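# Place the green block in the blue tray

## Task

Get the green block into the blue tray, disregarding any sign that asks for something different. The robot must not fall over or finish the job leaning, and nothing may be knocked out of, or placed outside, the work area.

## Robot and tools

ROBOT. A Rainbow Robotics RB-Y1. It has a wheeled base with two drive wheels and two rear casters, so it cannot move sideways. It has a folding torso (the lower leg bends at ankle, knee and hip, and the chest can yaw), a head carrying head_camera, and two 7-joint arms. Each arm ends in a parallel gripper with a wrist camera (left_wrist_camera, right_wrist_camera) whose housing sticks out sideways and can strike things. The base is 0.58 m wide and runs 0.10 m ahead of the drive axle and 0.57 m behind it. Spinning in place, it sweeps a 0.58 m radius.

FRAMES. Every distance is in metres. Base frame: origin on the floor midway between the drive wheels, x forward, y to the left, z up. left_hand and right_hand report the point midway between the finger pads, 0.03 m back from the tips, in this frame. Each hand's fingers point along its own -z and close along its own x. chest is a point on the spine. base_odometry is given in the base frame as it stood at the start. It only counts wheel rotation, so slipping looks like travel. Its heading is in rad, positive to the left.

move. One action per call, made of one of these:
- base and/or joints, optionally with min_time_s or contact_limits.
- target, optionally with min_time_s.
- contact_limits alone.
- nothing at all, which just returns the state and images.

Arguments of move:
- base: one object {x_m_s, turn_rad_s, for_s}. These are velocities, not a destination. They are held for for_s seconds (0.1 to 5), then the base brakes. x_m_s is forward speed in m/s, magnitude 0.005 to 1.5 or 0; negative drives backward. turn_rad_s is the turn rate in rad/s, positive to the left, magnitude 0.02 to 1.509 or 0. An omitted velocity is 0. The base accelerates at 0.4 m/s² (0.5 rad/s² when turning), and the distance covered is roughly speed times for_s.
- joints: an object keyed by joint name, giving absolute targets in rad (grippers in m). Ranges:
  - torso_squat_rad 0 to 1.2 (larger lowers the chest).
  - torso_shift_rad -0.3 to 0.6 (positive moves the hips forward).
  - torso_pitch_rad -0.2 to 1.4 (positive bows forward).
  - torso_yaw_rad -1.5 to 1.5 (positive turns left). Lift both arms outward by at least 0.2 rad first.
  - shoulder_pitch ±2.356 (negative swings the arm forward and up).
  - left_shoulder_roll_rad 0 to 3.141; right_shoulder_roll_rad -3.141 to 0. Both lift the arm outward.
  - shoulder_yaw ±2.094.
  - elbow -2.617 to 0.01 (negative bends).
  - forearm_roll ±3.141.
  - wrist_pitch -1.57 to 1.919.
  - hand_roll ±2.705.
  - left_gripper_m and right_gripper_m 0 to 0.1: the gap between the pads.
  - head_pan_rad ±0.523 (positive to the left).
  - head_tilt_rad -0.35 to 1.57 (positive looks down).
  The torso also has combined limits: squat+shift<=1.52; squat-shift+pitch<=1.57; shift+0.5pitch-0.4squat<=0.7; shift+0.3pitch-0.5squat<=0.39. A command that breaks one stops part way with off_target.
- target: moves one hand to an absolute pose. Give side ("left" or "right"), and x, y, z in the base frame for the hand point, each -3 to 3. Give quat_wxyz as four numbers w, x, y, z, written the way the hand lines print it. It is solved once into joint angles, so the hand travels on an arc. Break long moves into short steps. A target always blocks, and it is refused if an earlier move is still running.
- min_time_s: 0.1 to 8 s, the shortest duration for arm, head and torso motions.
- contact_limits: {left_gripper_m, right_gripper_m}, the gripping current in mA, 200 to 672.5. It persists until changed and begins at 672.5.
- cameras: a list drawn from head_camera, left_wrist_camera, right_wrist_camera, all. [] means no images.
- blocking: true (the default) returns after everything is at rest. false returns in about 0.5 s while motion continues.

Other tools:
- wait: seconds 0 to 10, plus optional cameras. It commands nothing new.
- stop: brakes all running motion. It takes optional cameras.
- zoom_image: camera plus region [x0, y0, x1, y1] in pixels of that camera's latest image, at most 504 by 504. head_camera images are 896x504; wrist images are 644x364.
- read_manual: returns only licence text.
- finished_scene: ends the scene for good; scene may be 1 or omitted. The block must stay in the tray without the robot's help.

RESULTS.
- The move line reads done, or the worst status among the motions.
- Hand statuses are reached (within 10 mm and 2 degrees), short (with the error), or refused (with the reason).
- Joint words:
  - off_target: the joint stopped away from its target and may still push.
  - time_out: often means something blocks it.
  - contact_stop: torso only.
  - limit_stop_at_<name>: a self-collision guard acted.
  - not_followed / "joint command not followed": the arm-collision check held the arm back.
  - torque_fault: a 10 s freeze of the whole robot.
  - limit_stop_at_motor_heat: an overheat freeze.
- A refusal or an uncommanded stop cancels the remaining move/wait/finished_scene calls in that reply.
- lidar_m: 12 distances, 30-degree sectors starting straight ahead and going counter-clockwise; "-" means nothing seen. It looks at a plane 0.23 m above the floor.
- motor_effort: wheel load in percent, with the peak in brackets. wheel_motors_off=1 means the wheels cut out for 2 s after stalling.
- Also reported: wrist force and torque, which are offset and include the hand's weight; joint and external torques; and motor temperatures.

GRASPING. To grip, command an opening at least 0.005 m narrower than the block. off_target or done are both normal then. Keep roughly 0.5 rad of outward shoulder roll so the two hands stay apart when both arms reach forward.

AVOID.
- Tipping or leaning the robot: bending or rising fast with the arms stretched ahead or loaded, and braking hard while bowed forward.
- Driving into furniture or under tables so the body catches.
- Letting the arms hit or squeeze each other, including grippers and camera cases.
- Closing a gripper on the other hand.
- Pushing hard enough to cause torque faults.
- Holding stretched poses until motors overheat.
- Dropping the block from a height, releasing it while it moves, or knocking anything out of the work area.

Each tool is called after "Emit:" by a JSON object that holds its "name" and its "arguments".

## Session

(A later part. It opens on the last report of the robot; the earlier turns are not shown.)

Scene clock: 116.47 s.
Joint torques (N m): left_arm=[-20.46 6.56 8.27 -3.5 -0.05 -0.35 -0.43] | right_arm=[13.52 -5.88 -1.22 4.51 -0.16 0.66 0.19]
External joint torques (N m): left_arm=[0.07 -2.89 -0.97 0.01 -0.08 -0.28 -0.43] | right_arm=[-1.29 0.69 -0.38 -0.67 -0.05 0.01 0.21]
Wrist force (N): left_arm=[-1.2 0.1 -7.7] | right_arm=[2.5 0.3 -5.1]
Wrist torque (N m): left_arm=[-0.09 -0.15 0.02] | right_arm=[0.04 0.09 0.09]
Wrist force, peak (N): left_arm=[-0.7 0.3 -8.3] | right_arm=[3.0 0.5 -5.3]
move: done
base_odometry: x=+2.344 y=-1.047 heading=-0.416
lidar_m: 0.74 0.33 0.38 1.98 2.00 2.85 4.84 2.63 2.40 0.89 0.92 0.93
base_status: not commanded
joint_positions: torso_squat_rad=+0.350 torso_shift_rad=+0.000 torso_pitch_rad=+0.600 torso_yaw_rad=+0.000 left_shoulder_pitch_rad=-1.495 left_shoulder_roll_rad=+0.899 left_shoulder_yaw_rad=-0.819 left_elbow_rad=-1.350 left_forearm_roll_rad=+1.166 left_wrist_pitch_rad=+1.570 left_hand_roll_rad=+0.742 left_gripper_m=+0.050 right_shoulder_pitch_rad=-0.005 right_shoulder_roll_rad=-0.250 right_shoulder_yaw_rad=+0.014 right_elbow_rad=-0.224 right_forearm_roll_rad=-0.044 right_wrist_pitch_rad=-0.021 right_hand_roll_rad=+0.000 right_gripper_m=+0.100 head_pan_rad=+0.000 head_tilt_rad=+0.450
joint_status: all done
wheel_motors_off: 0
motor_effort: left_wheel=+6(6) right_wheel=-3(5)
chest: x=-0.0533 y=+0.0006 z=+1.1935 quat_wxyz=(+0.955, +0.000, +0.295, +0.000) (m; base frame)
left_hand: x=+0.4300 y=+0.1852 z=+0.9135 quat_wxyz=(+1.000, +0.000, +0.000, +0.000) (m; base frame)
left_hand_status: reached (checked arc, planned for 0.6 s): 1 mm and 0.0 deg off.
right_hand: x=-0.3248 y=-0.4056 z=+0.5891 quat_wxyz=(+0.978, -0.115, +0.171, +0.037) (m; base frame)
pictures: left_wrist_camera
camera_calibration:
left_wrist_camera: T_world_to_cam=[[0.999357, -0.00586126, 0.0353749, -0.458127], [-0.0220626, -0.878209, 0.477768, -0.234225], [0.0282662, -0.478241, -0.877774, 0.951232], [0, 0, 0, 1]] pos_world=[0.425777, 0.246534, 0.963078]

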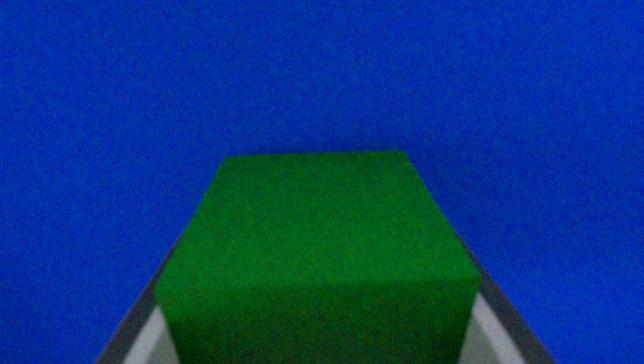

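Emit:
{"name": "move", "arguments": {"target": {"side":"left","x":0.43,"y":0.185,"z":0.911,"quat_wxyz":[1,0,0,0]}, "min_time_s": 0.4}}

Emit:
{"name": "move", "arguments": {"joints": {"left_gripper_m":0.09}}}

Emit:
{"name": "move", "arguments": {"target": {"side":"left","x":0.425,"y":0.185,"z":1.03,"quat_wxyz":[1,0,0,0]}, "min_time_s": 1.2, "cameras": ["head_camera","left_wrist_camera"]}}

Scene clock: 123.17 s.
Joint torques (N m): left_arm=[-20.12 6.83 7.67 -3.26 -0.03 -0.2 -0.32] | right_arm=[13.66 -5.83 -1.35 4.51 -0.18 0.65 0.17]
External joint torques (N m): left_arm=[0.41 -2.61 -1.55 0.26 -0.05 -0.13 -0.32] | right_arm=[-1.15 0.74 -0.51 -0.68 -0.06 0 0.19]
Wrist force (N): left_arm=[-0.9 0.2 -7.0] | right_arm=[2.2 0.4 -5.3]
Wrist torque (N m): left_arm=[-0.08 -0.13 0.04] | right_arm=[0.01 -0.01 0.08]
Wrist force, peak (N): left_arm=[-1.0 -0.2 -8.7] | right_arm=[2.4 0.3 -5.6]
move: done
base_odometry: x=+2.344 y=-1.047 heading=-0.416
lidar_m: 0.74 0.33 0.39 1.98 1.99 2.86 4.85 2.62 2.40 0.91 0.92 0.94
base_status: not commanded
joint_positions: torso_squat_rad=+0.350 torso_shift_rad=+0.000 torso_pitch_rad=+0.600 torso_yaw_rad=+0.000 left_shoulder_pitch_rad=-1.493 left_shoulder_roll_rad=+0.896 left_shoulder_yaw_rad=-0.821 left_elbow_rad=-1.344 left_forearm_roll_rad=+1.164 left_wrist_pitch_rad=+1.566 left_hand_roll_rad=+0.740 left_gripper_m=+0.050 right_shoulder_pitch_rad=-0.005 right_shoulder_roll_rad=-0.250 right_shoulder_yaw_rad=+0.014 right_elbow_rad=-0.224 right_forearm_roll_rad=-0.044 right_wrist_pitch_rad=-0.021 right_hand_roll_rad=+0.000 right_gripper_m=+0.100 head_pan_rad=+0.000 head_tilt_rad=+0.450
joint_status: all done
wheel_motors_off: 0
motor_effort: left_wheel=+6(7) right_wheel=-5(5)
chest: x=-0.0533 y=+0.0006 z=+1.1935 quat_wxyz=(+0.955, +0.000, +0.295, +0.000) (m; base frame)
left_hand: x=+0.4303 y=+0.1851 z=+0.9114 quat_wxyz=(+1.000, +0.000, +0.000, +0.000) (m; base frame)
left_hand_status: reached (checked arc, planned for 0.4 s): 0 mm and 0.1 deg off.
right_hand: x=-0.3248 y=-0.4056 z=+0.5891 quat_wxyz=(+0.978, -0.115, +0.171, +0.037) (m; base frame)
pictures: none

Scene clock: 124.10 s.
Joint torques (N m): left_arm=[-19.91 6.43 7.42 -3.19 -0.26 -0.33 -0.42] | right_arm=[13.56 -5.88 -1.39 4.48 -0.27 0.68 0.2]
External joint torques (N m): left_arm=[0.62 -3.01 -1.79 0.34 -0.29 -0.26 -0.42] | right_arm=[-1.25 0.69 -0.55 -0.71 -0.16 0.03 0.22]
Wrist force (N): left_arm=[-0.7 0.8 -7.1] | right_arm=[2.9 -0.1 -4.4]
Wrist torque (N m): left_arm=[-0.18 -0.04 0.05] | right_arm=[0.10 0.13 0.09]
Wrist force, peak (N): left_arm=[-0.8 0.4 -7.5] | right_arm=[2.7 0.4 -5.3]
move: done
base_odometry: x=+2.344 y=-1.047 heading=-0.416
lidar_m: 0.74 0.33 0.39 1.98 2.00 2.86 4.85 2.62 2.41 0.90 0.92 0.94
base_status: not commanded
joint_positions: torso_squat_rad=+0.350 torso_shift_rad=+0.000 torso_pitch_rad=+0.600 torso_yaw_rad=+0.000 left_shoulder_pitch_rad=-1.493 left_shoulder_roll_rad=+0.896 left_shoulder_yaw_rad=-0.821 left_elbow_rad=-1.344 left_forearm_roll_rad=+1.164 left_wrist_pitch_rad=+1.566 left_hand_roll_rad=+0.740 left_gripper_m=+0.090 right_shoulder_pitch_rad=-0.005 right_shoulder_roll_rad=-0.250 right_shoulder_yaw_rad=+0.014 right_elbow_rad=-0.224 right_forearm_roll_rad=-0.044 right_wrist_pitch_rad=-0.021 right_hand_roll_rad=+0.000 right_gripper_m=+0.100 head_pan_rad=+0.000 head_tilt_rad=+0.450
joint_status: all done
wheel_motors_off: 0
motor_effort: left_wheel=+6(7) right_wheel=-4(5)
chest: x=-0.0533 y=+0.0006 z=+1.1935 quat_wxyz=(+0.955, +0.000, +0.295, +0.000) (m; base frame)
left_hand: x=+0.4303 y=+0.1851 z=+0.9114 quat_wxyz=(+1.000, +0.000, +0.000, +0.000) (m; base frame)
right_hand: x=-0.3248 y=-0.4056 z=+0.5891 quat_wxyz=(+0.978, -0.115, +0.171, +0.037) (m; base frame)
pictures: none

Scene clock: 125.63 s.
Joint torques (N m): left_arm=[-22.01 9.69 10.81 -3.23 0.33 0.26 0.36] | right_arm=[13.46 -5.98 -1.23 4.59 -0.15 0.63 0.09]
External joint torques (N m): left_arm=[-1.38 0.45 1.09 -0.7 0.3 0.32 0.36] | right_arm=[-1.34 0.59 -0.39 -0.6 -0.03 -0.02 0.11]
Wrist force (N): left_arm=[-0.9 0.2 -6.8] | right_arm=[2.1 0.3 -4.9]
Wrist torque (N m): left_arm=[-0.04 -0.13 0.02] | right_arm=[0.00 0.00 0.10]
Wrist force, peak (N): left_arm=[-1.0 -0.2 -7.6] | right_arm=[3.4 -0.2 -5.8]
move: done
base_odometry: x=+2.344 y=-1.047 heading=-0.416
lidar_m: 0.74 0.33 0.40 1.98 1.99 2.85 4.85 2.63 2.41 0.90 0.92 0.94
base_status: not commanded
joint_positions: torso_squat_rad=+0.350 torso_shift_rad=+0.000 torso_pitch_rad=+0.600 torso_yaw_rad=+0.000 left_shoulder_pitch_rad=-1.656 left_shoulder_roll_rad=+1.000 left_shoulder_yaw_rad=-0.726 left_elbow_rad=-1.481 left_forearm_roll_rad=+1.313 left_wrist_pitch_rad=+1.818 left_hand_roll_rad=+0.821 left_gripper_m=+0.090 right_shoulder_pitch_rad=-0.005 right_shoulder_roll_rad=-0.250 right_shoulder_yaw_rad=+0.014 right_elbow_rad=-0.224 right_forearm_roll_rad=-0.044 right_wrist_pitch_rad=-0.021 right_hand_roll_rad=+0.000 right_gripper_m=+0.100 head_pan_rad=+0.000 head_tilt_rad=+0.450
joint_status: all done
wheel_motors_off: 0
motor_effort: left_wheel=+6(7) right_wheel=-4(5)
chest: x=-0.0533 y=+0.0006 z=+1.1935 quat_wxyz=(+0.955, +0.000, +0.295, +0.000) (m; base frame)
left_hand: x=+0.4251 y=+0.1849 z=+1.0299 quat_wxyz=(+1.000, +0.000, +0.000, +0.000) (m; base frame)
left_hand_status: reached (checked arc, planned for 1.2 s): 0 mm and 0.0 deg off.
right_hand: x=-0.3248 y=-0.4056 z=+0.5891 quat_wxyz=(+0.978, -0.115, +0.171, +0.037) (m; base frame)
pictures: head_camera, left_wrist_camera
camera_calibration:
head_camera: T_world_to_cam=[[0.0240928, -0.999669, 0.00898136, -0.0162693], [-0.844013, -0.0251546, -0.535732, 0.845179], [0.535781, 0.00532693, -0.84434, 1.03359], [0, 0, 0, 1]] pos_world=[0.159956, -0.000509693, 1.32564]
left_wrist_camera: T_world_to_cam=[[0.999385, -0.00662251, 0.0344214, -0.456243], [-0.0222719, -0.878259, 0.477666, -0.289908], [0.0270675, -0.478139, -0.877867, 1.05403], [0, 0, 0, 1]] pos_world=[0.420976, 0.246337, 1.07948]

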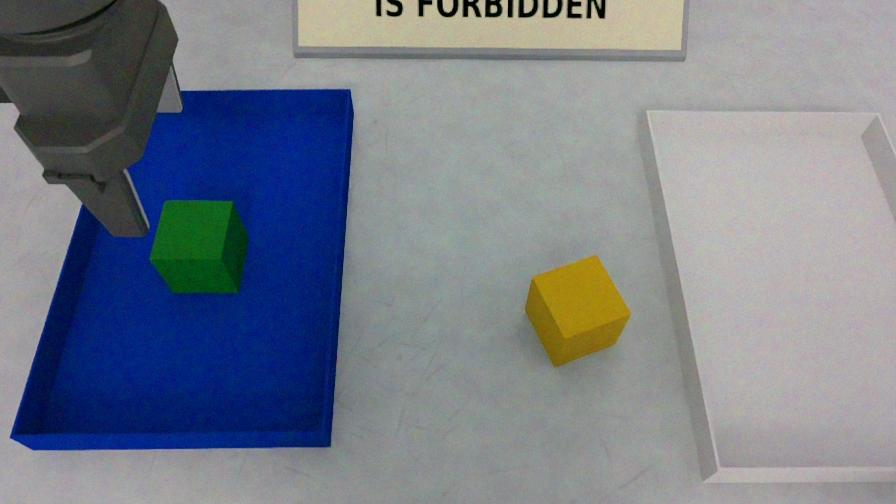

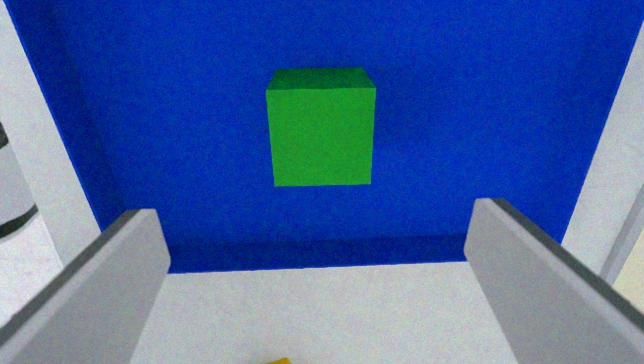

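Emit:
{"name": "finished_scene", "arguments": {}}

The scene is finished: the task was done.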